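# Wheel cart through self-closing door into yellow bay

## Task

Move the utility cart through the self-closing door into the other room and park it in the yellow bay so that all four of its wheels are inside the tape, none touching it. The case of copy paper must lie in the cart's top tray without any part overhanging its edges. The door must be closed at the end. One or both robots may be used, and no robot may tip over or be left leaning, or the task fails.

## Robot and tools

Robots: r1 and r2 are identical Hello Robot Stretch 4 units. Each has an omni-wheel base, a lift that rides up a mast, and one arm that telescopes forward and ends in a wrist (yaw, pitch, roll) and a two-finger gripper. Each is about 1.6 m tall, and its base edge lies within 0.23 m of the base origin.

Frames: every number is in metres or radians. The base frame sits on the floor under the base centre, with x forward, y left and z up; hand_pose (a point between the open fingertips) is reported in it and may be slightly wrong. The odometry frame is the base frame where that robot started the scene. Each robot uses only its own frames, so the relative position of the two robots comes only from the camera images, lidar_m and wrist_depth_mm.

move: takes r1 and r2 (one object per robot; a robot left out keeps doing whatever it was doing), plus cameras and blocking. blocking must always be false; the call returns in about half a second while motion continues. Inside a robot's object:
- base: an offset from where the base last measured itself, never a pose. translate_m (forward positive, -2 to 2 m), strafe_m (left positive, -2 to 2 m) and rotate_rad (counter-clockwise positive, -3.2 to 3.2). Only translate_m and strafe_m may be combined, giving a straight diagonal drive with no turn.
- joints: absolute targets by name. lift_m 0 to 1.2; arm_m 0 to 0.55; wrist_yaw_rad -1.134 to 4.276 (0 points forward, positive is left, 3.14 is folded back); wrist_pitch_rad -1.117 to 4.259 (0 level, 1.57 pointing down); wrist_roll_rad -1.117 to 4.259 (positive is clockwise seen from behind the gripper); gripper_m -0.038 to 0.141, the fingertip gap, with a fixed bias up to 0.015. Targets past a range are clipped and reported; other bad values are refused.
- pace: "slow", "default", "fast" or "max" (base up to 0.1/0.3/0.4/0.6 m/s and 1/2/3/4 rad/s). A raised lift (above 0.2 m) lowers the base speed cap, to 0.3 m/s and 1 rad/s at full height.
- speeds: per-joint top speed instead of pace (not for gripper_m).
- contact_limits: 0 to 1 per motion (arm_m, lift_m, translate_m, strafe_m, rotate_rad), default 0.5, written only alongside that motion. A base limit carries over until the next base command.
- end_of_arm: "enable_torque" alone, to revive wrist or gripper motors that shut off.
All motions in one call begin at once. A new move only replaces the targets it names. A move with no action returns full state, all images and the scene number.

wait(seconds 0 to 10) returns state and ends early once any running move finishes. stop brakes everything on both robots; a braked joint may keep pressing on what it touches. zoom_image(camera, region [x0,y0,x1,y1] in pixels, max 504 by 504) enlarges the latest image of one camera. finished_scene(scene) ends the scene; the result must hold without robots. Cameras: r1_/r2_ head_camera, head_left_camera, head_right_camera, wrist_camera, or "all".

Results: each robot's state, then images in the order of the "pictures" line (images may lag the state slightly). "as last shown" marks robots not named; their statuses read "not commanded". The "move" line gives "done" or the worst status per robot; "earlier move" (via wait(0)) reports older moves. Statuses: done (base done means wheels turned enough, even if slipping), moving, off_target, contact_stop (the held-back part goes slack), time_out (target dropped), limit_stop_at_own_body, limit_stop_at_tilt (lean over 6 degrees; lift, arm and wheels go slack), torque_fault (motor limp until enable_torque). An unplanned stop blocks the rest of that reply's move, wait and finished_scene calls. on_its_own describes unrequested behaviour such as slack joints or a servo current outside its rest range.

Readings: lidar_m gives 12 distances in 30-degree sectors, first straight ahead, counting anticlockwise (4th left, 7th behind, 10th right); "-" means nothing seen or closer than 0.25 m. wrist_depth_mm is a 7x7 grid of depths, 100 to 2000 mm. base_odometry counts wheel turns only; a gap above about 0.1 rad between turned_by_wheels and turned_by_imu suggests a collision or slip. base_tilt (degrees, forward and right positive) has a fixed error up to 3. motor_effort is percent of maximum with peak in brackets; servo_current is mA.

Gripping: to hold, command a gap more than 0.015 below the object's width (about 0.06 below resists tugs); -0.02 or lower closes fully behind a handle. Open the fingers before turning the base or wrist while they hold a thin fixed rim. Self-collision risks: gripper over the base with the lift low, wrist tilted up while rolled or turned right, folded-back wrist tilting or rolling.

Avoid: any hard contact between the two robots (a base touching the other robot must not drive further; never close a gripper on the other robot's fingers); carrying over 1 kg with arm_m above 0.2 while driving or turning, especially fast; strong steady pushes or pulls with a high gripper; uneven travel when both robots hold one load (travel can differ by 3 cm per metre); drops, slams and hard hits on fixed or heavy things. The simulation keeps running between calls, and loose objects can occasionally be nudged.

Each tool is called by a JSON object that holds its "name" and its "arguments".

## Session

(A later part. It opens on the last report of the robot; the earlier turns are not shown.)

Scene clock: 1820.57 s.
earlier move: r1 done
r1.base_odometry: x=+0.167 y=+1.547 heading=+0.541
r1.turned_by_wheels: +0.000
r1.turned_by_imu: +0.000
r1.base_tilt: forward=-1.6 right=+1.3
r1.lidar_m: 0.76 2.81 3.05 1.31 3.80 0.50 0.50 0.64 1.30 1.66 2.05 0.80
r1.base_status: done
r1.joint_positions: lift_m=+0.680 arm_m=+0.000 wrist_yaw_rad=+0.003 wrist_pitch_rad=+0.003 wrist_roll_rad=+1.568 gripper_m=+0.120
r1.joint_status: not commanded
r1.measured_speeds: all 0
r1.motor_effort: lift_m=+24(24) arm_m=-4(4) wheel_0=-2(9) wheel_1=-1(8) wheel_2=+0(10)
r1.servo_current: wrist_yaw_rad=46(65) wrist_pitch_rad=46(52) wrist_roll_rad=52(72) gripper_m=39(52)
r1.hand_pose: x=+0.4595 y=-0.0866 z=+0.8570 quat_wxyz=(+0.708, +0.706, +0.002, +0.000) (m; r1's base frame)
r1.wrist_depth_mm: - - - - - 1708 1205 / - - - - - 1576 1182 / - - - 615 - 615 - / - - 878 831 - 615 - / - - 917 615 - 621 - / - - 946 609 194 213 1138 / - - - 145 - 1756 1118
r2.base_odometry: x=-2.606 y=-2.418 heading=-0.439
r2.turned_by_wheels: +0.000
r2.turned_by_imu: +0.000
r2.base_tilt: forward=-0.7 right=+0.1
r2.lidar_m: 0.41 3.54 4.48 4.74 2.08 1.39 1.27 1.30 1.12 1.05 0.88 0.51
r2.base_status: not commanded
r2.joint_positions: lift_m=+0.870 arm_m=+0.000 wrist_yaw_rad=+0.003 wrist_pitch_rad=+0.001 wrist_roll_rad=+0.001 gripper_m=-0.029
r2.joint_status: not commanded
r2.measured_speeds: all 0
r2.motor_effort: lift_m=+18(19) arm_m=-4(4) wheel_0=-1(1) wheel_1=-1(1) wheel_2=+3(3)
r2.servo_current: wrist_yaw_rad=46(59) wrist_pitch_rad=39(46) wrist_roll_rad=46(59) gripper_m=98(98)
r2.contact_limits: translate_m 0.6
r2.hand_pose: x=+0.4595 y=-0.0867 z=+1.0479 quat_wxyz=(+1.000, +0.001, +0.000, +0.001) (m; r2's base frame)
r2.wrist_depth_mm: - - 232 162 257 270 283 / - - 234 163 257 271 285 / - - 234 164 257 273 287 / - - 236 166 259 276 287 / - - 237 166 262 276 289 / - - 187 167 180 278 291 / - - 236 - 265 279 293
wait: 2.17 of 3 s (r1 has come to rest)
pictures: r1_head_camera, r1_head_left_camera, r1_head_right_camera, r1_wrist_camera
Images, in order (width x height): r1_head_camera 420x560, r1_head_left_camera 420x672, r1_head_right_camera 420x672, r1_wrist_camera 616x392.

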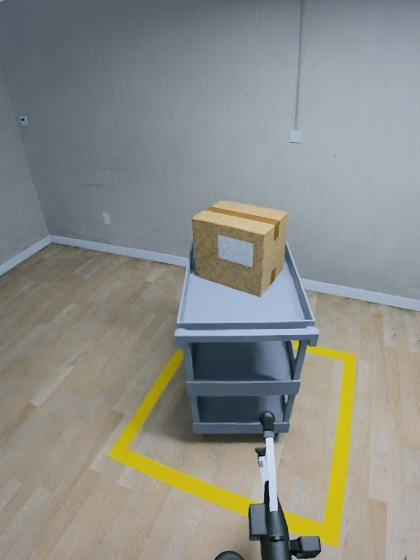

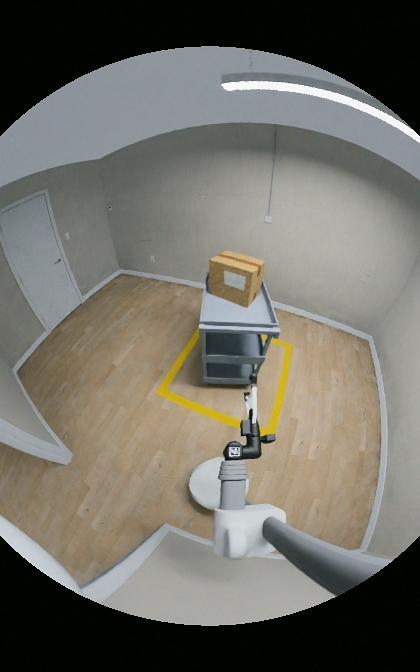

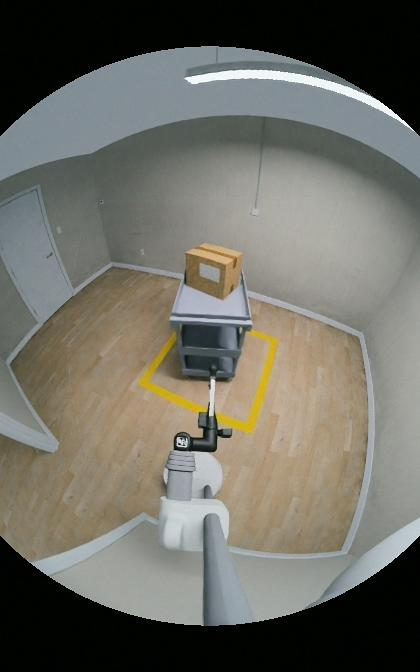

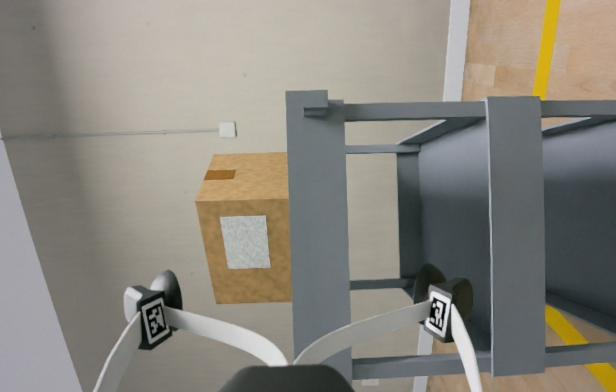

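{"name": "zoom_image", "arguments": {"camera": "r1_head_camera", "region": [150, 180, 350, 360]}}

{"name": "move", "arguments": {"blocking": false, "r2": {"joints":{"gripper_m":-0.029}}, "cameras": ["r2_head_camera","r2_head_left_camera","r2_head_right_camera","r2_wrist_camera"]}}

Scaled by 2.520 from the camera's 420x560 image, which has a finer 600x800 frame.

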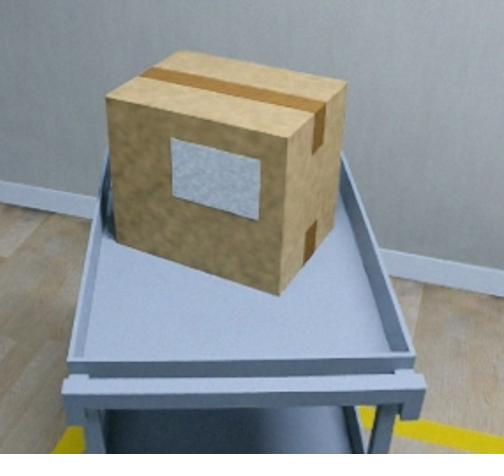

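Scene clock: 1839.73 s.
move: r2 done
r1: as last shown
r1.lidar_m: 0.76 2.82 3.08 1.31 3.83 0.48 0.48 0.62 1.26 1.64 2.03 0.79
r1.motor_effort: lift_m=+24(24) arm_m=-4(4) wheel_0=-2(3) wheel_1=-1(1) wheel_2=+0(0)
r1.servo_current: wrist_yaw_rad=39(65) wrist_pitch_rad=46(46) wrist_roll_rad=46(59) gripper_m=39(52)
r1.wrist_depth_mm: - - - - - 1661 1182 / - - - - - 1576 1205 / - - - 615 - 615 - / - - 891 842 - 627 - / - - 917 621 - 615 - / - - 960 609 195 214 1118 / - - - 145 - 1708 1118
r2.base_odometry: x=-2.606 y=-2.418 heading=-0.439
r2.turned_by_wheels: +0.000
r2.turned_by_imu: +0.000
r2.base_tilt: forward=-0.6 right=+0.1
r2.lidar_m: 0.37 3.53 4.48 4.77 2.07 1.37 1.27 1.30 1.14 1.02 0.88 0.49
r2.base_status: not commanded
r2.joint_positions: lift_m=+0.870 arm_m=+0.000 wrist_yaw_rad=+0.003 wrist_pitch_rad=+0.001 wrist_roll_rad=+0.001 gripper_m=-0.029
r2.joint_status: all done
r2.measured_speeds: all 0
r2.motor_effort: lift_m=+18(19) arm_m=-4(4) wheel_0=+0(1) wheel_1=+0(0) wheel_2=+2(3)
r2.servo_current: wrist_yaw_rad=52(52) wrist_pitch_rad=39(46) wrist_roll_rad=46(52) gripper_m=52(98)
r2.contact_limits: translate_m 0.6
r2.hand_pose: x=+0.4595 y=-0.0867 z=+1.0479 quat_wxyz=(+1.000, +0.001, +0.000, +0.001) (m; r2's base frame)
r2.wrist_depth_mm: - - 231 161 256 270 283 / - - 234 162 256 272 283 / - - 235 164 258 273 286 / - - 236 166 259 273 287 / - - 236 167 262 274 289 / - - 187 167 180 279 290 / - - 237 - 265 279 293
pictures: r2_head_camera, r2_head_left_camera, r2_head_right_camera, r2_wrist_camera
Images, in order (width x height): r2_head_camera 420x560, r2_head_left_camera 420x672, r2_head_right_camera 420x672, r2_wrist_camera 616x392.

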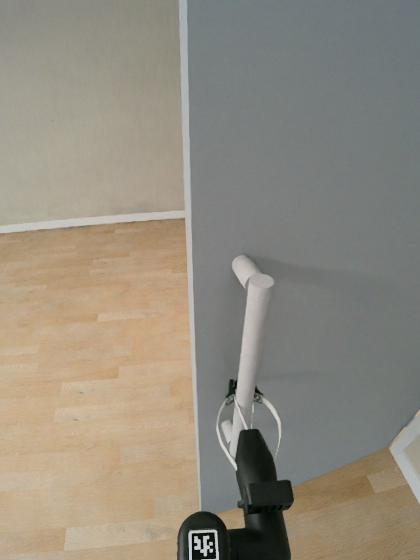

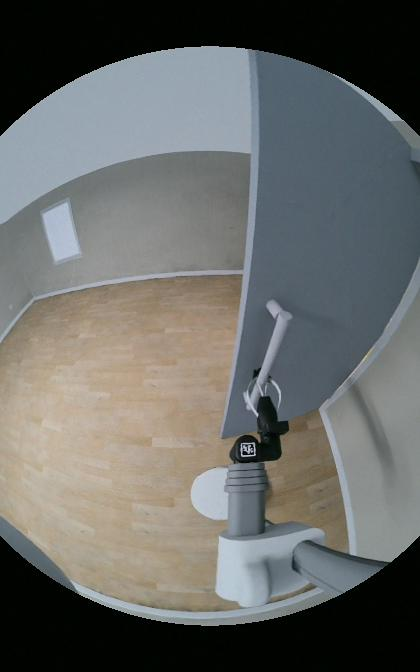

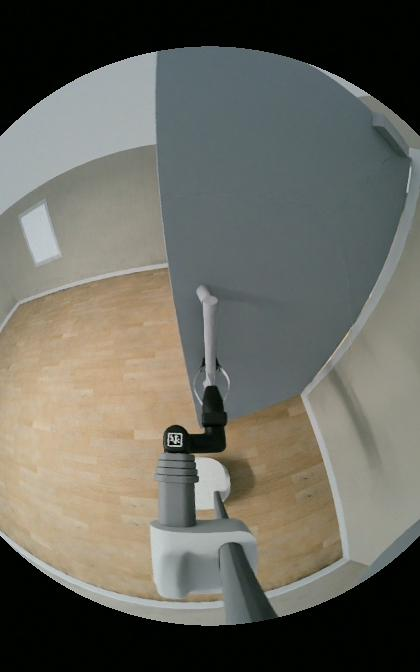

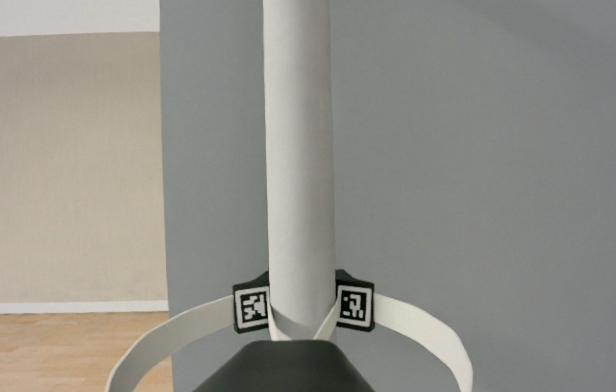

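{"name": "move", "arguments": {"blocking": false, "r2": {"base":{"translate_m":0.322,"strafe_m":0.104},"joints":{"wrist_yaw_rad":-0.262},"pace":"slow","speeds":{"wrist_yaw_rad":0.08},"contact_limits":{"translate_m":0.9,"strafe_m":0.9}}}}

{"name": "wait", "arguments": {"seconds": 5, "cameras": ["r2_head_camera","r2_wrist_camera"]}}

{"name": "wait", "arguments": {"seconds": 0.5}}

r2: "contact_limits": translate_m and strafe_m are given together and make one move, which takes one limit: state it under one of them only
Scene clock: 1908.97 s.
r1.base_odometry: x=+0.167 y=+1.547 heading=+0.541
r1.turned_by_wheels: +0.000
r1.turned_by_imu: +0.000
r1.base_tilt: forward=-1.5 right=+1.2
r1.lidar_m: 0.77 2.83 3.08 1.31 3.84 0.47 0.50 0.64 1.28 1.63 2.03 0.80
r1.base_status: not commanded
r1.joint_positions: lift_m=+0.680 arm_m=+0.000 wrist_yaw_rad=+0.003 wrist_pitch_rad=+0.003 wrist_roll_rad=+1.568 gripper_m=+0.120
r1.joint_status: not commanded
r1.measured_speeds: all 0
r1.motor_effort: lift_m=+24(24) arm_m=-4(4) wheel_0=-2(3) wheel_1=-1(1) wheel_2=+0(0)
r1.servo_current: wrist_yaw_rad=39(65) wrist_pitch_rad=39(46) wrist_roll_rad=33(59) gripper_m=33(52)
r1.hand_pose: x=+0.4595 y=-0.0866 z=+0.8570 quat_wxyz=(+0.708, +0.706, +0.002, +0.000) (m; r1's base frame)
r1.wrist_depth_mm: - - - - - 1661 1160 / - - - - - 1661 1160 / - - - 615 - 621 - / - - 891 842 - 615 - / - - 917 609 - 621 - / - - 976 615 195 214 1118 / - - - 145 - 1808 1138
r2.base_odometry: x=-2.606 y=-2.418 heading=-0.439
r2.turned_by_wheels: +0.000
r2.turned_by_imu: +0.000
r2.base_tilt: forward=-0.6 right=+0.1
r2.lidar_m: 0.40 3.53 4.44 4.77 2.06 1.38 1.27 1.30 1.12 1.04 0.87 0.49
r2.base_status: not commanded
r2.joint_positions: lift_m=+0.870 arm_m=+0.000 wrist_yaw_rad=+0.003 wrist_pitch_rad=+0.001 wrist_roll_rad=+0.001 gripper_m=-0.029
r2.joint_status: all done
r2.measured_speeds: all 0
r2.motor_effort: lift_m=+18(19) arm_m=-4(4) wheel_0=+0(1) wheel_1=+0(0) wheel_2=+3(3)
r2.servo_current: wrist_yaw_rad=46(52) wrist_pitch_rad=33(46) wrist_roll_rad=33(52) gripper_m=52(98)
r2.contact_limits: translate_m 0.6
r2.hand_pose: x=+0.4595 y=-0.0867 z=+1.0479 quat_wxyz=(+1.000, +0.001, +0.000, +0.001) (m; r2's base frame)
r2.wrist_depth_mm: - - 233 162 255 270 283 / - - 233 163 258 271 285 / - - 236 164 258 272 287 / - - 236 166 259 276 287 / - - 237 166 260 276 289 / - - 187 167 179 278 290 / - - 236 - 266 278 293
pictures: none

not run: a call was refused earlier in this reply.

not run: a call was refused earlier in this reply.

{"name": "move", "arguments": {"blocking": false, "r2": {"base":{"translate_m":0.322,"strafe_m":0.104},"joints":{"wrist_yaw_rad":-0.262},"pace":"slow","speeds":{"wrist_yaw_rad":0.08},"contact_limits":{"translate_m":0.9}}}}

{"name": "wait", "arguments": {"seconds": 5, "cameras": ["r2_head_camera","r2_wrist_camera"]}}

{"name": "wait", "arguments": {"seconds": 0.5}}

Scene clock: 1913.97 s.
move: r2 moving
r1.base_odometry: x=+0.167 y=+1.547 heading=+0.541
r1.turned_by_wheels: +0.000
r1.turned_by_imu: +0.000
r1.base_tilt: forward=-1.6 right=+1.3
r1.lidar_m: 0.76 2.82 3.08 1.33 3.82 0.49 0.49 0.63 1.30 1.64 2.04 0.82
r1.base_status: not commanded
r1.joint_positions: lift_m=+0.680 arm_m=+0.000 wrist_yaw_rad=+0.003 wrist_pitch_rad=+0.003 wrist_roll_rad=+1.568 gripper_m=+0.120
r1.joint_status: not commanded
r1.measured_speeds: all 0
r1.motor_effort: lift_m=+24(24) arm_m=-3(4) wheel_0=-2(3) wheel_1=-1(1) wheel_2=+0(0)
r1.servo_current: wrist_yaw_rad=52(65) wrist_pitch_rad=46(46) wrist_roll_rad=52(65) gripper_m=39(46)
r1.hand_pose: x=+0.4595 y=-0.0866 z=+0.8570 quat_wxyz=(+0.708, +0.706, +0.002, +0.000) (m; r1's base frame)
r1.wrist_depth_mm: - - - - - 1661 1205 / - - - - - 1576 1182 / - - - 615 - 609 - / - - 878 842 - 621 - / - - 904 615 - 621 - / - - 960 609 194 213 1118 / - - - 145 - 1756 1138
r2.base_odometry: x=-2.593 y=-2.419 heading=-0.439
r2.turned_by_wheels: +0.001
r2.turned_by_imu: +0.001
r2.base_tilt: forward=-0.7 right=+0.0
r2.lidar_m: 0.40 3.52 4.45 4.72 2.08 1.39 1.28 1.33 1.11 1.04 0.83 0.51
r2.base_status: translate_m moving; strafe_m moving
r2.joint_positions: lift_m=+0.870 arm_m=+0.000 wrist_yaw_rad=-0.020 wrist_pitch_rad=+0.001 wrist_roll_rad=+0.001 gripper_m=-0.029
r2.joint_status: wrist_yaw_rad moving
r2.measured_speeds: translate_m=+0.049 strafe_m=+0.015 rotate_rad=+0.002 lift_m=+0.000 arm_m=+0.000 wrist_yaw_rad=-0.060 wrist_pitch_rad=+0.000 wrist_roll_rad=+0.000
r2.motor_effort: lift_m=+18(18) arm_m=-4(4) wheel_0=+6(6) wheel_1=+7(7) wheel_2=-5(5)
r2.servo_current: wrist_yaw_rad=91(117) wrist_pitch_rad=39(46) wrist_roll_rad=39(59) gripper_m=52(59)
r2.contact_limits: translate_m 0.9
r2.hand_pose: x=+0.4575 y=-0.0933 z=+1.0479 quat_wxyz=(+1.000, +0.001, +0.000, -0.010) (m; r2's base frame)
r2.wrist_depth_mm: - - 231 162 256 272 286 / - - 234 164 258 273 286 / - - 235 164 258 273 287 / - - 236 167 259 277 290 / - - 237 165 263 276 291 / - - 186 166 181 279 291 / - - 237 - 266 - 297
pictures: none

Scene clock: 1918.10 s.
earlier move: r2 done
r1.base_odometry: x=+0.167 y=+1.547 heading=+0.541
r1.turned_by_wheels: +0.000
r1.turned_by_imu: +0.000
r1.base_tilt: forward=-1.6 right=+1.3
r1.lidar_m: 0.76 2.82 3.08 1.31 3.83 0.49 0.48 0.63 1.31 1.65 2.02 0.81
r1.base_status: not commanded
r1.joint_positions: lift_m=+0.680 arm_m=+0.000 wrist_yaw_rad=+0.003 wrist_pitch_rad=+0.003 wrist_roll_rad=+1.568 gripper_m=+0.120
r1.joint_status: not commanded
r1.measured_speeds: all 0
r1.motor_effort: lift_m=+24(24) arm_m=-3(4) wheel_0=-2(3) wheel_1=-1(2) wheel_2=+0(0)
r1.servo_current: wrist_yaw_rad=46(72) wrist_pitch_rad=39(52) wrist_roll_rad=52(78) gripper_m=46(52)
r1.hand_pose: x=+0.4595 y=-0.0866 z=+0.8570 quat_wxyz=(+0.708, +0.706, +0.002, +0.000) (m; r1's base frame)
r1.wrist_depth_mm: - - - - - 1708 1182 / - - - - - 1576 1182 / - - - 621 - 615 - / - - 878 842 - 615 - / - - 904 615 - 621 - / - - 976 603 195 214 1160 / - - - 144 - 1808 1138
r2.base_odometry: x=-2.270 y=-2.460 heading=-0.439
r2.turned_by_wheels: -0.001
r2.turned_by_imu: +0.003
r2.base_tilt: forward=-0.7 right=+0.1
r2.lidar_m: 0.44 3.18 4.01 4.69 2.58 1.72 1.60 1.64 1.22 1.10 0.61 0.38
r2.base_status: done
r2.joint_positions: lift_m=+0.870 arm_m=+0.000 wrist_yaw_rad=-0.256 wrist_pitch_rad=+0.001 wrist_roll_rad=+0.001 gripper_m=-0.029
r2.joint_status: all done
r2.measured_speeds: all 0
r2.motor_effort: lift_m=+18(19) arm_m=-4(4) wheel_0=-2(13) wheel_1=+3(9) wheel_2=-2(6)
r2.servo_current: wrist_yaw_rad=52(280) wrist_pitch_rad=39(52) wrist_roll_rad=39(65) gripper_m=46(59)
r2.contact_limits: translate_m 0.9
r2.hand_pose: x=+0.4278 y=-0.1576 z=+1.0479 quat_wxyz=(+0.992, +0.001, +0.000, -0.128) (m; r2's base frame)
r2.wrist_depth_mm: - - 235 162 251 260 268 / - - 236 163 253 260 271 / - - 237 164 254 263 272 / - - 237 166 255 265 273 / - - 239 167 256 267 274 / - - 187 167 179 268 277 / - - 241 - 259 272 279
wait: 4.13 of 5 s (r2 has come to rest)
pictures: r2_head_camera, r2_wrist_camera
Images, in order (width x height): r2_head_camera 420x560, r2_wrist_camera 616x392.

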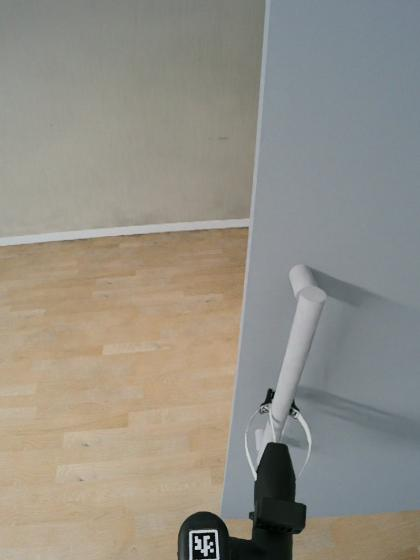

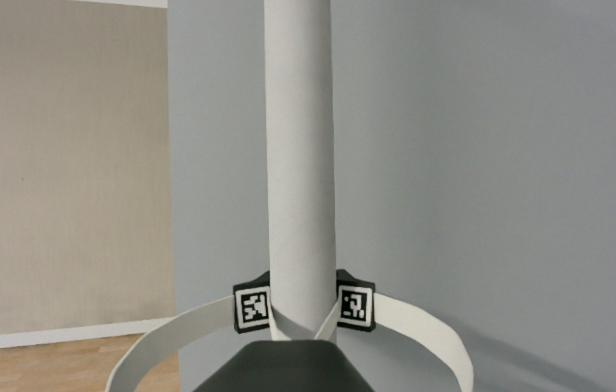

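Scene clock: 1918.60 s.
r1.base_odometry: x=+0.167 y=+1.547 heading=+0.541
r1.turned_by_wheels: +0.000
r1.turned_by_imu: +0.000
r1.base_tilt: forward=-1.6 right=+1.3
r1.lidar_m: 0.76 2.82 3.09 1.32 3.85 0.50 0.50 0.63 1.27 1.64 2.06 0.80
r1.base_status: not commanded
r1.joint_positions: lift_m=+0.680 arm_m=+0.000 wrist_yaw_rad=+0.003 wrist_pitch_rad=+0.003 wrist_roll_rad=+1.568 gripper_m=+0.120
r1.joint_status: not commanded
r1.measured_speeds: all 0
r1.motor_effort: lift_m=+24(24) arm_m=-4(4) wheel_0=-2(3) wheel_1=-1(2) wheel_2=+0(0)
r1.servo_current: wrist_yaw_rad=46(72) wrist_pitch_rad=39(52) wrist_roll_rad=39(78) gripper_m=33(52)
r1.hand_pose: x=+0.4595 y=-0.0866 z=+0.8570 quat_wxyz=(+0.708, +0.706, +0.002, +0.000) (m; r1's base frame)
r1.wrist_depth_mm: - - - - - 1661 1182 / - - - - - 1576 1160 / - - - 609 - 615 - / - - 878 831 - 615 - / - - 917 609 - 615 - / - - 946 615 195 213 1118 / - - - 145 - 1808 1138
r2.base_odometry: x=-2.270 y=-2.460 heading=-0.439
r2.turned_by_wheels: +0.000
r2.turned_by_imu: +0.000
r2.base_tilt: forward=-0.6 right=+0.1
r2.lidar_m: 0.47 3.18 4.03 4.70 2.56 1.74 1.60 1.63 1.22 1.10 0.63 0.41
r2.base_status: done
r2.joint_positions: lift_m=+0.870 arm_m=+0.000 wrist_yaw_rad=-0.256 wrist_pitch_rad=+0.001 wrist_roll_rad=+0.001 gripper_m=-0.029
r2.joint_status: all done
r2.measured_speeds: all 0
r2.motor_effort: lift_m=+18(19) arm_m=-4(4) wheel_0=-2(13) wheel_1=+3(9) wheel_2=-2(6)
r2.servo_current: wrist_yaw_rad=46(280) wrist_pitch_rad=46(52) wrist_roll_rad=52(65) gripper_m=52(59)
r2.contact_limits: translate_m 0.9
r2.hand_pose: x=+0.4278 y=-0.1576 z=+1.0479 quat_wxyz=(+0.992, +0.001, +0.000, -0.128) (m; r2's base frame)
r2.wrist_depth_mm: - - 235 162 252 262 270 / - - 236 163 253 262 270 / - - 237 164 255 264 271 / - - 237 165 255 265 274 / - - 239 166 257 266 276 / - - 186 167 178 270 277 / - - 240 - 258 270 279
wait: 0.50 s; at rest by 0.27 s
pictures: none

{"name": "move", "arguments": {"blocking": false, "r2": {"base":{"translate_m":0.331,"strafe_m":-0.01},"joints":{"wrist_yaw_rad":-0.524},"pace":"slow","speeds":{"wrist_yaw_rad":0.08},"contact_limits":{"translate_m":0.9}}}}

{"name": "wait", "arguments": {"seconds": 5, "cameras": ["r2_wrist_camera"]}}

{"name": "wait", "arguments": {"seconds": 0.2}}

{"name": "move", "arguments": {"blocking": false, "r2": {"base":{"translate_m":0.304,"strafe_m":-0.119},"joints":{"wrist_yaw_rad":-0.785},"pace":"slow","speeds":{"wrist_yaw_rad":0.08},"contact_limits":{"translate_m":0.9}}}}

{"name": "wait", "arguments": {"seconds": 5, "cameras": ["r2_head_camera","r2_wrist_camera","r2_head_right_camera"]}}

{"name": "wait", "arguments": {"seconds": 0.2}}

Scene clock: 1929.50 s.
move: r2 moving
r1: as last shown
r1.lidar_m: 0.76 2.82 3.09 1.33 3.82 0.48 0.50 0.64 1.32 1.65 2.05 0.80
r1.motor_effort: lift_m=+24(24) arm_m=-4(4) wheel_0=-2(2) wheel_1=-1(1) wheel_2=+0(0)
r1.servo_current: wrist_yaw_rad=39(65) wrist_pitch_rad=52(52) wrist_roll_rad=46(52) gripper_m=39(46)
r1.wrist_depth_mm: - - - - - 1708 1182 / - - - - - 1576 1160 / - - - 621 - 621 - / - - 866 831 - 621 - / - - 917 609 - 615 - / - - 946 615 195 213 1138 / - - - 145 - 1808 1118
r2.base_odometry: x=-2.259 y=-2.466 heading=-0.439
r2.turned_by_wheels: +0.001
r2.turned_by_imu: +0.001
r2.base_tilt: forward=-0.6 right=+0.1
r2.lidar_m: 0.45 3.18 4.03 4.70 2.61 1.75 1.61 1.65 1.19 1.11 0.60 0.39
r2.base_status: translate_m moving; strafe_m moving
r2.joint_positions: lift_m=+0.870 arm_m=+0.000 wrist_yaw_rad=-0.282 wrist_pitch_rad=+0.001 wrist_roll_rad=+0.001 gripper_m=-0.029
r2.joint_status: wrist_yaw_rad moving
r2.measured_speeds: translate_m=+0.049 strafe_m=-0.002 rotate_rad=+0.001 lift_m=+0.000 arm_m=+0.000 wrist_yaw_rad=-0.054 wrist_pitch_rad=+0.000 wrist_roll_rad=+0.000
r2.motor_effort: lift_m=+18(18) arm_m=-4(4) wheel_0=+5(7) wheel_1=+7(7) wheel_2=-6(6)
r2.servo_current: wrist_yaw_rad=26(111) wrist_pitch_rad=33(46) wrist_roll_rad=46(59) gripper_m=46(59)
r2.contact_limits: translate_m 0.9
r2.hand_pose: x=+0.4237 y=-0.1641 z=+1.0479 quat_wxyz=(+0.990, +0.001, +0.000, -0.140) (m; r2's base frame)
r2.wrist_depth_mm: - - 235 162 253 262 272 / - - 236 164 254 263 273 / - - 237 163 255 265 274 / - - 238 167 257 267 276 / - - 239 165 257 267 277 / - - 186 166 181 270 279 / - - 241 - 263 - 282
pictures: none

Scene clock: 1933.60 s.
earlier move: r2 off_target
r1.base_odometry: x=+0.167 y=+1.547 heading=+0.541
r1.turned_by_wheels: +0.000
r1.turned_by_imu: +0.000
r1.base_tilt: forward=-1.6 right=+1.3
r1.lidar_m: 0.77 2.83 3.09 1.30 3.84 0.48 0.50 0.64 1.28 1.63 2.04 0.79
r1.base_status: not commanded
r1.joint_positions: lift_m=+0.680 arm_m=+0.000 wrist_yaw_rad=+0.003 wrist_pitch_rad=+0.003 wrist_roll_rad=+1.568 gripper_m=+0.120
r1.joint_status: not commanded
r1.measured_speeds: all 0
r1.motor_effort: lift_m=+24(24) arm_m=-4(4) wheel_0=-3(3) wheel_1=-1(1) wheel_2=+0(0)
r1.servo_current: wrist_yaw_rad=46(65) wrist_pitch_rad=52(52) wrist_roll_rad=39(65) gripper_m=46(52)
r1.hand_pose: x=+0.4595 y=-0.0866 z=+0.8570 quat_wxyz=(+0.708, +0.706, +0.002, +0.000) (m; r1's base frame)
r1.wrist_depth_mm: - - - - - 1661 1205 / - - - - - 1576 1138 / - - - 615 - 621 - / - - 878 831 - 615 - / - - 917 609 - 615 - / - - 960 615 193 213 1118 / - - - 145 - 1756 1138
r2.base_odometry: x=-1.975 y=-2.610 heading=-0.439
r2.turned_by_wheels: +0.000
r2.turned_by_imu: +0.004
r2.base_tilt: forward=-0.6 right=+0.1
r2.lidar_m: 2.81 2.87 3.66 4.75 3.10 2.11 1.93 1.72 1.15 0.77 0.48 0.34
r2.base_status: done
r2.joint_positions: lift_m=+0.870 arm_m=+0.000 wrist_yaw_rad=-0.501 wrist_pitch_rad=+0.001 wrist_roll_rad=+0.001 gripper_m=-0.029
r2.joint_status: wrist_yaw_rad off_target (ended at -0.500, target -0.524)
r2.measured_speeds: all 0
r2.on_its_own: wrist_yaw_rad is at rest, and its servo_current (143 mA) is outside its rest range (0 to 104 mA)
r2.motor_effort: lift_m=+18(19) arm_m=-4(4) wheel_0=+2(16) wheel_1=+3(8) wheel_2=+2(6)
r2.servo_current: wrist_yaw_rad=143(390) wrist_pitch_rad=33(46) wrist_roll_rad=46(78) gripper_m=52(59)
r2.contact_limits: translate_m 0.9
r2.hand_pose: x=+0.3819 y=-0.2152 z=+1.0479 quat_wxyz=(+0.969, +0.001, +0.000, -0.248) (m; r2's base frame)
r2.wrist_depth_mm: - - 239 163 245 249 252 / - - 239 164 248 250 254 / - - 240 164 248 252 255 / - - 241 166 250 254 257 / - - 244 166 252 255 258 / - - 186 167 181 256 259 / - - 245 - 254 259 260
wait: 4.10 of 5 s (r2 has come to rest)
pictures: r2_wrist_camera
Images, in order (width x height): r2_wrist_camera 616x392.

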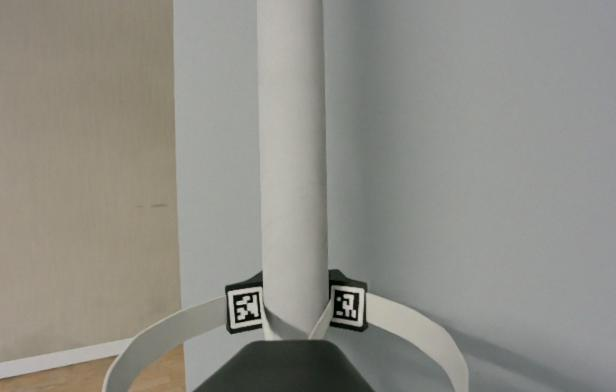

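Scene clock: 1933.80 s.
r1.base_odometry: x=+0.167 y=+1.547 heading=+0.541
r1.turned_by_wheels: +0.000
r1.turned_by_imu: +0.000
r1.base_tilt: forward=-1.6 right=+1.3
r1.lidar_m: 0.76 2.82 3.06 1.32 3.82 0.48 0.50 0.62 1.27 1.67 2.05 0.80
r1.base_status: not commanded
r1.joint_positions: lift_m=+0.680 arm_m=+0.000 wrist_yaw_rad=+0.003 wrist_pitch_rad=+0.003 wrist_roll_rad=+1.568 gripper_m=+0.120
r1.joint_status: not commanded
r1.measured_speeds: all 0
r1.motor_effort: lift_m=+24(24) arm_m=-4(4) wheel_0=-2(3) wheel_1=-1(1) wheel_2=+0(0)
r1.servo_current: wrist_yaw_rad=52(65) wrist_pitch_rad=46(52) wrist_roll_rad=52(65) gripper_m=46(52)
r1.hand_pose: x=+0.4595 y=-0.0866 z=+0.8570 quat_wxyz=(+0.708, +0.706, +0.002, +0.000) (m; r1's base frame)
r1.wrist_depth_mm: - - - - - 1708 1229 / - - - - - 1618 1138 / - - - 621 - 615 - / - - 866 842 - 615 - / - - 917 615 - 615 - / - - 960 615 194 213 1118 / - - - 145 - 1808 1118
r2.base_odometry: x=-1.975 y=-2.610 heading=-0.439
r2.turned_by_wheels: +0.000
r2.turned_by_imu: +0.000
r2.base_tilt: forward=-0.6 right=+0.1
r2.lidar_m: 2.81 2.86 3.64 4.73 3.10 2.07 1.91 1.72 1.15 0.74 0.49 0.37
r2.base_status: done
r2.joint_positions: lift_m=+0.870 arm_m=+0.000 wrist_yaw_rad=-0.501 wrist_pitch_rad=+0.001 wrist_roll_rad=+0.001 gripper_m=-0.029
r2.joint_status: wrist_yaw_rad off_target (ended at -0.500, target -0.524)
r2.measured_speeds: all 0
r2.on_its_own: wrist_yaw_rad is at rest, and its servo_current (150 mA) is outside its rest range (0 to 104 mA)
r2.motor_effort: lift_m=+18(19) arm_m=-4(4) wheel_0=+2(16) wheel_1=+3(8) wheel_2=+1(6)
r2.servo_current: wrist_yaw_rad=150(390) wrist_pitch_rad=39(46) wrist_roll_rad=52(78) gripper_m=65(59)
r2.contact_limits: translate_m 0.9
r2.hand_pose: x=+0.3819 y=-0.2152 z=+1.0479 quat_wxyz=(+0.969, +0.001, +0.000, -0.248) (m; r2's base frame)
r2.wrist_depth_mm: - - 238 163 245 248 252 / - - 240 164 247 250 254 / - - 241 164 248 253 255 / - - 242 167 249 254 257 / - - 244 165 251 254 258 / - - 185 167 181 256 259 / - - 246 - 254 259 262
wait: 0.20 s; no rest
pictures: none

Scene clock: 1934.30 s.
move: r2 moving
r1: as last shown
r1.lidar_m: 0.77 2.82 3.07 1.31 0.87 0.48 0.49 0.62 1.29 1.65 2.02 0.80
r1.servo_current: wrist_yaw_rad=59(59) wrist_pitch_rad=39(46) wrist_roll_rad=52(52) gripper_m=39(52)
r1.wrist_depth_mm: - - - - - 1661 1182 / - - - - - 1618 1160 / - - - 609 - 615 - / - - 878 842 - 621 - / - - 917 615 - 615 - / - - 960 609 195 213 1160 / - - - 145 - 1808 1118
r2.base_odometry: x=-1.966 y=-2.620 heading=-0.438
r2.turned_by_wheels: +0.001
r2.turned_by_imu: +0.001
r2.base_tilt: forward=-0.6 right=+0.1
r2.lidar_m: 2.82 2.85 3.64 4.75 3.11 2.10 1.93 1.73 1.16 0.71 0.47 0.36
r2.base_status: translate_m moving; strafe_m moving
r2.joint_positions: lift_m=+0.870 arm_m=+0.000 wrist_yaw_rad=-0.526 wrist_pitch_rad=+0.001 wrist_roll_rad=+0.001 gripper_m=-0.029
r2.joint_status: wrist_yaw_rad moving
r2.measured_speeds: translate_m=+0.049 strafe_m=-0.018 rotate_rad=+0.004 lift_m=+0.000 arm_m=+0.000 wrist_yaw_rad=-0.059 wrist_pitch_rad=+0.000 wrist_roll_rad=+0.000
r2.motor_effort: lift_m=+18(19) arm_m=-4(4) wheel_0=+9(9) wheel_1=+5(5) wheel_2=-1(3)
r2.servo_current: wrist_yaw_rad=247(247) wrist_pitch_rad=46(46) wrist_roll_rad=46(59) gripper_m=52(59)
r2.contact_limits: translate_m 0.9
r2.hand_pose: x=+0.3764 y=-0.2205 z=+1.0479 quat_wxyz=(+0.966, +0.001, +0.000, -0.260) (m; r2's base frame)
r2.wrist_depth_mm: - - 237 164 245 250 252 / - - 238 164 247 252 254 / - - 241 165 248 252 255 / - - 241 166 249 254 257 / - - 244 166 251 254 259 / - - 186 167 178 256 260 / - - 245 - 254 260 262
pictures: none

Scene clock: 1938.27 s.
earlier move: r2 off_target
r1.base_odometry: x=+0.167 y=+1.547 heading=+0.541
r1.turned_by_wheels: +0.000
r1.turned_by_imu: +0.000
r1.base_tilt: forward=-1.6 right=+1.3
r1.lidar_m: 0.76 2.84 3.06 1.31 0.70 0.48 0.49 0.63 1.28 1.65 2.04 0.81
r1.base_status: not commanded
r1.joint_positions: lift_m=+0.680 arm_m=+0.000 wrist_yaw_rad=+0.003 wrist_pitch_rad=+0.003 wrist_roll_rad=+1.568 gripper_m=+0.120
r1.joint_status: not commanded
r1.measured_speeds: all 0
r1.motor_effort: lift_m=+24(24) arm_m=-4(4) wheel_0=-3(3) wheel_1=-1(1) wheel_2=+0(0)
r1.servo_current: wrist_yaw_rad=39(78) wrist_pitch_rad=46(52) wrist_roll_rad=46(78) gripper_m=46(52)
r1.hand_pose: x=+0.4595 y=-0.0866 z=+0.8570 quat_wxyz=(+0.708, +0.706, +0.002, +0.000) (m; r1's base frame)
r1.wrist_depth_mm: - - - - - 1661 1182 / - - - - - 1618 1182 / - - - 621 - 615 - / - - 866 842 - 615 - / - - 931 615 - 615 - / - - 960 615 194 214 1138 / - - - 145 - 1756 1098
r2.base_odometry: x=-1.750 y=-2.847 heading=-0.438
r2.turned_by_wheels: +0.000
r2.turned_by_imu: +0.007
r2.base_tilt: forward=-0.6 right=+0.1
r2.lidar_m: 2.52 2.53 3.31 4.88 3.52 2.39 2.22 1.49 0.99 0.54 0.41 0.34
r2.base_status: done
r2.joint_positions: lift_m=+0.870 arm_m=+0.000 wrist_yaw_rad=-0.733 wrist_pitch_rad=+0.001 wrist_roll_rad=+0.001 gripper_m=-0.029
r2.joint_status: wrist_yaw_rad off_target (ended at -0.733, target -0.785)
r2.measured_speeds: all 0
r2.on_its_own: wrist_yaw_rad is at rest, and its servo_current (514 mA) is outside its rest range (0 to 104 mA)
r2.motor_effort: lift_m=+18(19) arm_m=-4(4) wheel_0=+3(17) wheel_1=+5(8) wheel_2=+8(10)
r2.servo_current: wrist_yaw_rad=514(793) wrist_pitch_rad=39(46) wrist_roll_rad=59(72) gripper_m=46(59)
r2.contact_limits: translate_m 0.9
r2.hand_pose: x=+0.3267 y=-0.2580 z=+1.0479 quat_wxyz=(+0.934, +0.001, +0.000, -0.359) (m; r2's base frame)
r2.wrist_depth_mm: - - 243 169 237 236 232 / - - 244 163 238 236 234 / - - 247 169 240 237 235 / - - 247 169 241 238 236 / - - 249 166 243 239 237 / - - 183 167 243 240 238 / - - 252 - 244 241 239
wait: 3.97 of 5 s (r2 has come to rest)
pictures: r2_head_camera, r2_head_right_camera, r2_wrist_camera
Images, in order (width x height): r2_head_camera 420x560, r2_head_right_camera 420x672, r2_wrist_camera 616x392.

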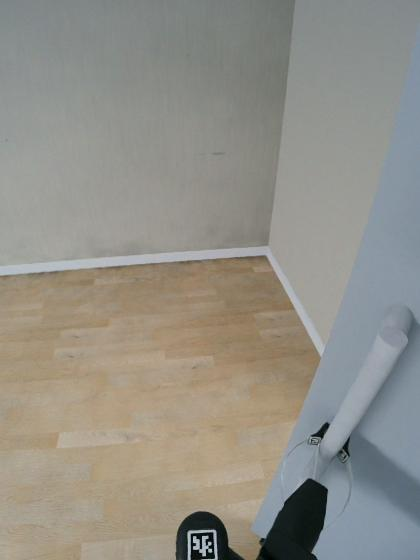

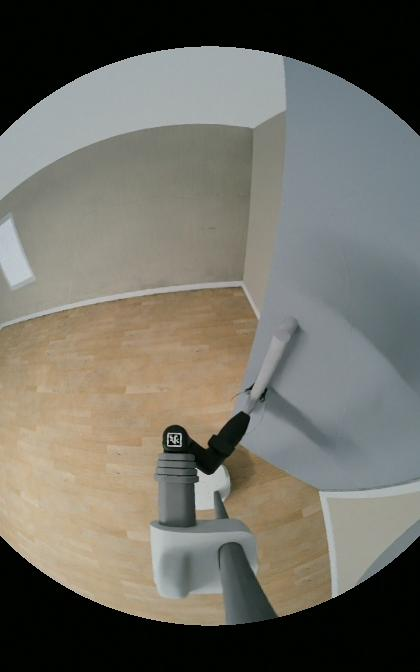

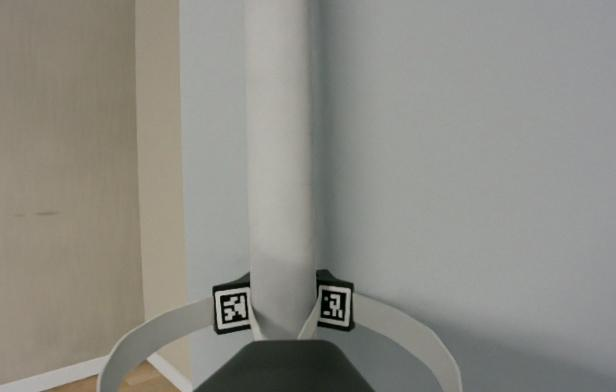

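Scene clock: 1938.47 s.
r1.base_odometry: x=+0.167 y=+1.547 heading=+0.541
r1.turned_by_wheels: +0.000
r1.turned_by_imu: +0.000
r1.base_tilt: forward=-1.6 right=+1.3
r1.lidar_m: 0.76 2.82 3.08 1.32 0.72 0.49 0.51 0.61 1.29 1.65 2.03 0.78
r1.base_status: not commanded
r1.joint_positions: lift_m=+0.680 arm_m=+0.000 wrist_yaw_rad=+0.003 wrist_pitch_rad=+0.003 wrist_roll_rad=+1.568 gripper_m=+0.120
r1.joint_status: not commanded
r1.measured_speeds: all 0
r1.motor_effort: lift_m=+24(24) arm_m=-3(4) wheel_0=-2(3) wheel_1=-1(1) wheel_2=+0(0)
r1.servo_current: wrist_yaw_rad=46(78) wrist_pitch_rad=46(52) wrist_roll_rad=39(78) gripper_m=46(52)
r1.hand_pose: x=+0.4595 y=-0.0866 z=+0.8570 quat_wxyz=(+0.708, +0.706, +0.002, +0.000) (m; r1's base frame)
r1.wrist_depth_mm: - - - - - 1708 1205 / - - - - - 1618 1160 / - - - 615 - 615 - / - - 878 831 - 627 - / - - 904 609 - 621 - / - - 946 621 195 213 1118 / - - - 145 - 1808 1118
r2.base_odometry: x=-1.750 y=-2.847 heading=-0.438
r2.turned_by_wheels: +0.000
r2.turned_by_imu: +0.000
r2.base_tilt: forward=-0.6 right=+0.0
r2.lidar_m: 2.53 2.57 3.26 4.89 3.57 2.38 2.22 1.46 0.98 0.53 0.41 0.35
r2.base_status: done
r2.joint_positions: lift_m=+0.870 arm_m=+0.000 wrist_yaw_rad=-0.733 wrist_pitch_rad=+0.001 wrist_roll_rad=+0.001 gripper_m=-0.029
r2.joint_status: wrist_yaw_rad off_target (ended at -0.733, target -0.785)
r2.measured_speeds: all 0
r2.on_its_own: wrist_yaw_rad is at rest, and its servo_current (514 mA) is outside its rest range (0 to 104 mA)
r2.motor_effort: lift_m=+19(19) arm_m=-4(4) wheel_0=+3(17) wheel_1=+5(8) wheel_2=+8(10)
r2.servo_current: wrist_yaw_rad=514(793) wrist_pitch_rad=39(46) wrist_roll_rad=46(72) gripper_m=59(59)
r2.contact_limits: translate_m 0.9
r2.hand_pose: x=+0.3267 y=-0.2580 z=+1.0479 quat_wxyz=(+0.934, +0.001, +0.000, -0.359) (m; r2's base frame)
r2.wrist_depth_mm: - - 244 169 237 236 233 / - - 243 163 237 236 234 / - - 246 169 240 236 235 / - - 248 170 241 237 236 / - - 249 165 243 240 237 / - - 183 167 242 241 238 / - - 252 - 245 241 240
wait: 0.20 s; no rest
pictures: none

{"name": "move", "arguments": {"blocking": false, "r2": {"base":{"translate_m":0.25,"strafe_m":-0.18},"joints":{"wrist_yaw_rad":-0.93},"pace":"slow","speeds":{"wrist_yaw_rad":0.06},"contact_limits":{"translate_m":0.9}}}}

{"name": "wait", "arguments": {"seconds": 5, "cameras": ["r2_head_camera","r2_wrist_camera","r2_head_right_camera"]}}

{"name": "wait", "arguments": {"seconds": 0.2}}

Scene clock: 1962.53 s.
move: r2 moving
r1: as last shown
r1.lidar_m: 0.77 2.83 3.08 1.34 0.70 0.48 0.49 0.64 1.28 1.65 2.05 0.82
r1.servo_current: wrist_yaw_rad=52(59) wrist_pitch_rad=39(46) wrist_roll_rad=33(52) gripper_m=46(46)
r1.wrist_depth_mm: - - - - - 1661 1182 / - - - - - 1618 1160 / - - - 621 - 621 - / - - 878 831 - 621 - / - - 917 615 - 615 - / - - 960 615 194 214 1138 / - - - 145 - 1756 1138
r2.base_odometry: x=-1.743 y=-2.858 heading=-0.437
r2.turned_by_wheels: +0.001
r2.turned_by_imu: +0.002
r2.base_tilt: forward=-0.7 right=+0.1
r2.lidar_m: 2.52 2.56 3.29 4.89 3.51 2.40 2.23 1.51 0.93 0.53 0.42 0.34
r2.base_status: translate_m moving; strafe_m moving
r2.joint_positions: lift_m=+0.870 arm_m=+0.000 wrist_yaw_rad=-0.755 wrist_pitch_rad=+0.001 wrist_roll_rad=+0.001 gripper_m=-0.029
r2.joint_status: wrist_yaw_rad moving
r2.measured_speeds: translate_m=+0.043 strafe_m=-0.032 rotate_rad=-0.002 lift_m=+0.000 arm_m=+0.000 wrist_yaw_rad=-0.051 wrist_pitch_rad=+0.000 wrist_roll_rad=+0.000
r2.motor_effort: lift_m=+18(18) arm_m=-4(4) wheel_0=+8(12) wheel_1=-4(6) wheel_2=+5(8)
r2.servo_current: wrist_yaw_rad=598(605) wrist_pitch_rad=39(46) wrist_roll_rad=46(52) gripper_m=52(52)
r2.contact_limits: translate_m 0.9
r2.hand_pose: x=+0.3210 y=-0.2613 z=+1.0479 quat_wxyz=(+0.930, +0.001, +0.000, -0.369) (m; r2's base frame)
r2.wrist_depth_mm: - - 242 238 237 236 232 / - - 244 239 237 236 233 / - - 245 175 240 237 236 / - - 246 174 242 238 236 / - - 248 173 243 241 237 / - - 180 167 242 241 239 / - - 251 - 244 242 240
pictures: none

Scene clock: 1966.30 s.
earlier move: r2 off_target
r1.base_odometry: x=+0.167 y=+1.547 heading=+0.541
r1.turned_by_wheels: +0.000
r1.turned_by_imu: +0.000
r1.base_tilt: forward=-1.6 right=+1.3
r1.lidar_m: 0.76 2.82 3.08 1.32 0.66 0.48 0.48 0.61 1.32 1.65 2.04 0.80
r1.base_status: not commanded
r1.joint_positions: lift_m=+0.680 arm_m=+0.000 wrist_yaw_rad=+0.003 wrist_pitch_rad=+0.003 wrist_roll_rad=+1.568 gripper_m=+0.120
r1.joint_status: not commanded
r1.measured_speeds: all 0
r1.motor_effort: lift_m=+24(24) arm_m=-4(4) wheel_0=-2(3) wheel_1=-1(1) wheel_2=+0(0)
r1.servo_current: wrist_yaw_rad=52(72) wrist_pitch_rad=46(52) wrist_roll_rad=59(85) gripper_m=39(46)
r1.hand_pose: x=+0.4595 y=-0.0866 z=+0.8570 quat_wxyz=(+0.708, +0.706, +0.002, +0.000) (m; r1's base frame)
r1.wrist_depth_mm: - - - - - 1708 1205 / - - - - - 1576 1160 / - - - 621 - 615 - / - - 878 842 - 621 - / - - 917 615 - 621 - / - - 946 609 195 214 1118 / - - - 145 - 1808 1118
r2.base_odometry: x=-1.599 y=-3.116 heading=-0.438
r2.turned_by_wheels: -0.002
r2.turned_by_imu: +0.002
r2.base_tilt: forward=-0.7 right=+0.1
r2.lidar_m: 2.13 2.32 3.03 5.07 3.89 2.64 2.42 1.15 0.58 0.40 0.34 0.33
r2.base_status: done
r2.joint_positions: lift_m=+0.870 arm_m=+0.000 wrist_yaw_rad=-0.910 wrist_pitch_rad=+0.001 wrist_roll_rad=+0.001 gripper_m=-0.029
r2.joint_status: wrist_yaw_rad off_target (ended at -0.909, target -0.930)
r2.measured_speeds: all 0
r2.on_its_own: wrist_yaw_rad is at rest, and its servo_current (117 mA) is outside its rest range (0 to 104 mA)
r2.motor_effort: lift_m=+18(19) arm_m=-4(4) wheel_0=-5(14) wheel_1=-2(6) wheel_2=-3(9)
r2.servo_current: wrist_yaw_rad=117(787) wrist_pitch_rad=46(46) wrist_roll_rad=46(59) gripper_m=52(59)
r2.contact_limits: translate_m 0.9
r2.hand_pose: x=+0.2790 y=-0.2813 z=+1.0479 quat_wxyz=(+0.898, +0.001, +0.000, -0.439) (m; r2's base frame)
r2.wrist_depth_mm: - - 249 162 232 224 217 / - - 252 163 234 225 219 / - - 253 165 236 227 220 / - - 252 167 236 229 222 / 1708 - 254 166 238 229 224 / 1756 - 183 167 181 230 224 / - - - - 239 229 225
wait: 3.77 of 5 s (r2 has come to rest)
pictures: r2_head_camera, r2_head_right_camera, r2_wrist_camera
Images, in order (width x height): r2_head_camera 420x560, r2_head_right_camera 420x672, r2_wrist_camera 616x392.

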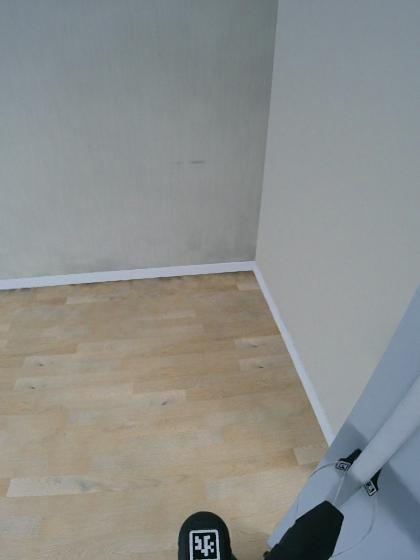

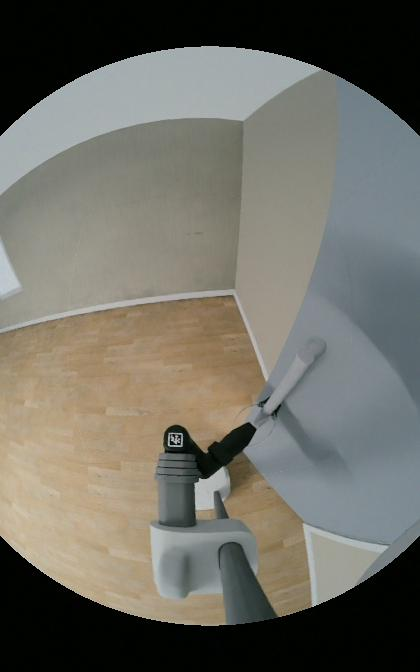

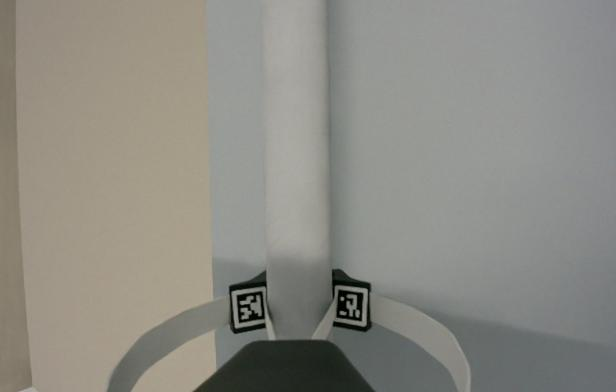

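Scene clock: 1966.50 s.
r1.base_odometry: x=+0.167 y=+1.547 heading=+0.541
r1.turned_by_wheels: +0.000
r1.turned_by_imu: +0.000
r1.base_tilt: forward=-1.6 right=+1.3
r1.lidar_m: 0.77 2.85 3.08 1.31 0.67 0.50 0.51 0.64 1.32 1.65 2.01 0.81
r1.base_status: not commanded
r1.joint_positions: lift_m=+0.680 arm_m=+0.000 wrist_yaw_rad=+0.003 wrist_pitch_rad=+0.003 wrist_roll_rad=+1.568 gripper_m=+0.120
r1.joint_status: not commanded
r1.measured_speeds: all 0
r1.motor_effort: lift_m=+24(24) arm_m=-4(4) wheel_0=-2(3) wheel_1=-1(1) wheel_2=+0(0)
r1.servo_current: wrist_yaw_rad=52(72) wrist_pitch_rad=39(52) wrist_roll_rad=59(85) gripper_m=39(46)
r1.hand_pose: x=+0.4595 y=-0.0866 z=+0.8570 quat_wxyz=(+0.708, +0.706, +0.002, +0.000) (m; r1's base frame)
r1.wrist_depth_mm: - - - - - 1708 1182 / - - - - - 1576 1160 / - - - 615 - 615 - / - - 891 842 - 621 - / - - 904 615 - 621 - / - - 946 609 195 214 1138 / - - - 145 - 1808 1138
r2.base_odometry: x=-1.599 y=-3.116 heading=-0.438
r2.turned_by_wheels: +0.000
r2.turned_by_imu: +0.000
r2.base_tilt: forward=-0.7 right=+0.1
r2.lidar_m: 2.15 2.35 3.01 5.09 3.89 2.64 2.45 1.15 0.59 0.42 0.34 0.31
r2.base_status: done
r2.joint_positions: lift_m=+0.870 arm_m=+0.000 wrist_yaw_rad=-0.910 wrist_pitch_rad=+0.001 wrist_roll_rad=+0.001 gripper_m=-0.029
r2.joint_status: wrist_yaw_rad off_target (ended at -0.909, target -0.930)
r2.measured_speeds: all 0
r2.on_its_own: wrist_yaw_rad is at rest, and its servo_current (117 mA) is outside its rest range (0 to 104 mA)
r2.motor_effort: lift_m=+18(19) arm_m=-4(4) wheel_0=-5(14) wheel_1=-2(6) wheel_2=-3(9)
r2.servo_current: wrist_yaw_rad=117(787) wrist_pitch_rad=39(46) wrist_roll_rad=39(59) gripper_m=46(59)
r2.contact_limits: translate_m 0.9
r2.hand_pose: x=+0.2790 y=-0.2813 z=+1.0479 quat_wxyz=(+0.898, +0.001, +0.000, -0.439) (m; r2's base frame)
r2.wrist_depth_mm: - - 249 162 234 224 218 / - - 250 163 234 224 219 / - - 252 164 236 227 221 / - - 253 167 236 228 222 / 1661 - 255 167 237 229 223 / 1708 - 183 167 181 229 224 / - - - - 239 229 225
wait: 0.20 s; no rest
pictures: none

{"name": "move", "arguments": {"blocking": false, "r2": {"base":{"translate_m":0.13,"strafe_m":-0.135},"joints":{"wrist_yaw_rad":-1.07},"pace":"slow","speeds":{"wrist_yaw_rad":0.08},"contact_limits":{"translate_m":0.9}}}}

{"name": "wait", "arguments": {"seconds": 4, "cameras": ["r2_wrist_camera","r2_head_right_camera"]}}

{"name": "wait", "arguments": {"seconds": 0.2}}

Scene clock: 1978.40 s.
move: r2 moving
r1: as last shown
r1.base_tilt: forward=-1.6 right=+1.2
r1.lidar_m: 0.76 2.83 3.08 1.31 0.66 0.49 0.48 0.64 1.27 1.64 2.03 0.81
r1.motor_effort: lift_m=+24(24) arm_m=-3(4) wheel_0=-2(3) wheel_1=-1(1) wheel_2=+0(0)
r1.servo_current: wrist_yaw_rad=59(65) wrist_pitch_rad=46(52) wrist_roll_rad=52(59) gripper_m=46(46)
r1.wrist_depth_mm: - - - - - 1661 1182 / - - - - - 1618 1160 / - - - 609 - 615 - / - - 878 842 - 615 - / - - 931 615 - 615 - / - - 960 609 194 214 1138 / - - - 145 - 1808 1118
r2.base_odometry: x=-1.595 y=-3.128 heading=-0.439
r2.turned_by_wheels: +0.000
r2.turned_by_imu: +0.000
r2.base_tilt: forward=-0.7 right=+0.1
r2.lidar_m: 2.13 2.30 2.99 5.08 3.89 2.64 2.46 1.15 0.60 0.41 0.32 0.32
r2.base_status: translate_m moving; strafe_m moving
r2.joint_positions: lift_m=+0.870 arm_m=+0.000 wrist_yaw_rad=-0.936 wrist_pitch_rad=+0.001 wrist_roll_rad=+0.001 gripper_m=-0.029
r2.joint_status: wrist_yaw_rad moving
r2.measured_speeds: translate_m=+0.035 strafe_m=-0.035 rotate_rad=+0.001 lift_m=+0.000 arm_m=+0.000 wrist_yaw_rad=-0.065 wrist_pitch_rad=+0.000 wrist_roll_rad=+0.000
r2.motor_effort: lift_m=+18(18) arm_m=-4(4) wheel_0=+2(6) wheel_1=-3(5) wheel_2=-2(5)
r2.servo_current: wrist_yaw_rad=215(215) wrist_pitch_rad=39(39) wrist_roll_rad=46(59) gripper_m=52(59)
r2.contact_limits: translate_m 0.9
r2.hand_pose: x=+0.2716 y=-0.2840 z=+1.0479 quat_wxyz=(+0.893, +0.001, +0.000, -0.451) (m; r2's base frame)
r2.wrist_depth_mm: - - 248 163 233 224 220 / - - 249 164 233 227 219 / - - 252 165 235 227 222 / - - 253 167 237 229 222 / - - 255 166 239 229 224 / - - 183 167 182 229 224 / - - 257 - 239 229 226
pictures: none

Scene clock: 1981.03 s.
earlier move: r2 done
r1.base_odometry: x=+0.167 y=+1.547 heading=+0.541
r1.turned_by_wheels: +0.000
r1.turned_by_imu: +0.000
r1.base_tilt: forward=-1.6 right=+1.3
r1.lidar_m: 0.77 2.82 3.08 1.30 0.65 0.48 0.49 0.64 1.29 1.66 2.05 0.80
r1.base_status: not commanded
r1.joint_positions: lift_m=+0.680 arm_m=+0.000 wrist_yaw_rad=+0.003 wrist_pitch_rad=+0.003 wrist_roll_rad=+1.568 gripper_m=+0.120
r1.joint_status: not commanded
r1.measured_speeds: all 0
r1.motor_effort: lift_m=+24(24) arm_m=-4(4) wheel_0=-2(3) wheel_1=-1(1) wheel_2=+0(0)
r1.servo_current: wrist_yaw_rad=26(72) wrist_pitch_rad=46(52) wrist_roll_rad=20(72) gripper_m=39(46)
r1.hand_pose: x=+0.4595 y=-0.0866 z=+0.8570 quat_wxyz=(+0.708, +0.706, +0.002, +0.000) (m; r1's base frame)
r1.wrist_depth_mm: - - - - - 1661 1205 / - - - - - 1618 1182 / - - - 621 - 609 - / - - 878 831 - 627 - / - - 904 615 - 621 - / - - 960 615 195 213 1118 / - - - 144 - 1808 1118
r2.base_odometry: x=-1.539 y=-3.293 heading=-0.440
r2.turned_by_wheels: -0.001
r2.turned_by_imu: -0.001
r2.base_tilt: forward=-0.6 right=+0.1
r2.lidar_m: 1.72 2.22 2.86 5.22 4.06 2.80 2.58 0.93 0.46 0.37 0.30 0.39
r2.base_status: done
r2.joint_positions: lift_m=+0.870 arm_m=+0.000 wrist_yaw_rad=-1.064 wrist_pitch_rad=+0.001 wrist_roll_rad=+0.001 gripper_m=-0.029
r2.joint_status: all done
r2.measured_speeds: all 0
r2.motor_effort: lift_m=+18(19) arm_m=-4(4) wheel_0=-8(11) wheel_1=-2(6) wheel_2=-8(9)
r2.servo_current: wrist_yaw_rad=59(273) wrist_pitch_rad=39(46) wrist_roll_rad=46(65) gripper_m=46(59)
r2.contact_limits: translate_m 0.9
r2.hand_pose: x=+0.2344 y=-0.2946 z=+1.0479 quat_wxyz=(+0.862, +0.001, +0.000, -0.507) (m; r2's base frame)
r2.wrist_depth_mm: - - 250 163 233 223 216 / - - 252 164 233 224 218 / - - 253 166 236 226 219 / - - 255 165 236 228 220 / - - 256 168 237 228 223 / - - 181 167 181 228 223 / - - - - 238 226 224
wait: 2.63 of 4 s (r2 has come to rest)
pictures: r2_head_right_camera, r2_wrist_camera
Images, in order (width x height): r2_head_right_camera 420x672, r2_wrist_camera 616x392.

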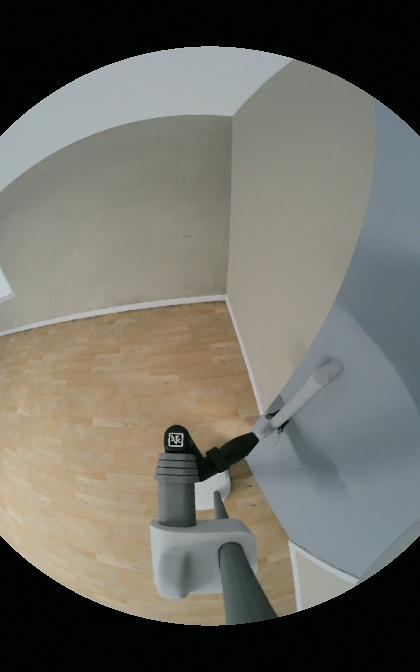

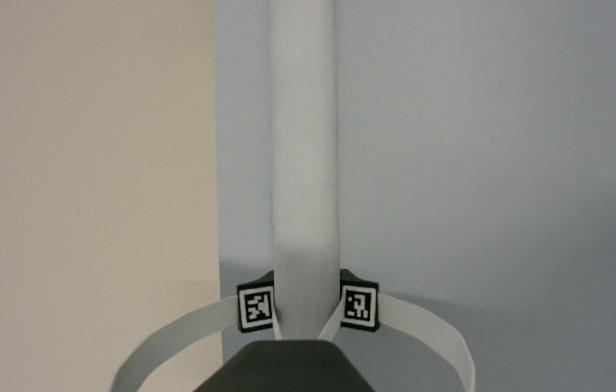

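Scene clock: 1981.23 s.
r1.base_odometry: x=+0.167 y=+1.547 heading=+0.541
r1.turned_by_wheels: +0.000
r1.turned_by_imu: +0.000
r1.base_tilt: forward=-1.6 right=+1.3
r1.lidar_m: 0.77 2.84 3.08 1.33 0.64 0.48 0.47 0.64 1.29 1.65 2.03 0.81
r1.base_status: not commanded
r1.joint_positions: lift_m=+0.680 arm_m=+0.000 wrist_yaw_rad=+0.003 wrist_pitch_rad=+0.003 wrist_roll_rad=+1.568 gripper_m=+0.120
r1.joint_status: not commanded
r1.measured_speeds: all 0
r1.motor_effort: lift_m=+24(24) arm_m=-4(4) wheel_0=-2(3) wheel_1=-1(1) wheel_2=+0(0)
r1.servo_current: wrist_yaw_rad=52(72) wrist_pitch_rad=46(52) wrist_roll_rad=39(72) gripper_m=46(46)
r1.hand_pose: x=+0.4595 y=-0.0866 z=+0.8570 quat_wxyz=(+0.708, +0.706, +0.002, +0.000) (m; r1's base frame)
r1.wrist_depth_mm: - - - - - 1661 1229 / - - - - - 1618 1160 / - - - 621 - 615 - / - - 878 831 - 621 - / - - 931 615 - 615 - / - - 960 615 194 213 1118 / - - - 145 - 1808 1138
r2.base_odometry: x=-1.539 y=-3.293 heading=-0.440
r2.turned_by_wheels: +0.000
r2.turned_by_imu: +0.000
r2.base_tilt: forward=-0.7 right=+0.1
r2.lidar_m: 1.71 2.20 2.86 5.23 4.06 2.79 2.59 0.92 0.45 0.37 0.29 0.42
r2.base_status: done
r2.joint_positions: lift_m=+0.870 arm_m=+0.000 wrist_yaw_rad=-1.064 wrist_pitch_rad=+0.001 wrist_roll_rad=+0.001 gripper_m=-0.029
r2.joint_status: all done
r2.measured_speeds: all 0
r2.motor_effort: lift_m=+18(19) arm_m=-4(4) wheel_0=-9(11) wheel_1=-1(6) wheel_2=-8(9)
r2.servo_current: wrist_yaw_rad=52(273) wrist_pitch_rad=39(46) wrist_roll_rad=46(65) gripper_m=46(59)
r2.contact_limits: translate_m 0.9
r2.hand_pose: x=+0.2344 y=-0.2946 z=+1.0479 quat_wxyz=(+0.862, +0.001, +0.000, -0.507) (m; r2's base frame)
r2.wrist_depth_mm: - - 251 163 233 224 216 / - - 251 164 234 224 218 / - - 252 166 236 226 220 / - - 255 165 236 228 220 / - - 256 168 238 228 223 / - - 181 167 181 229 222 / - - - - 238 225 223
wait: 0.20 s; no rest
pictures: none


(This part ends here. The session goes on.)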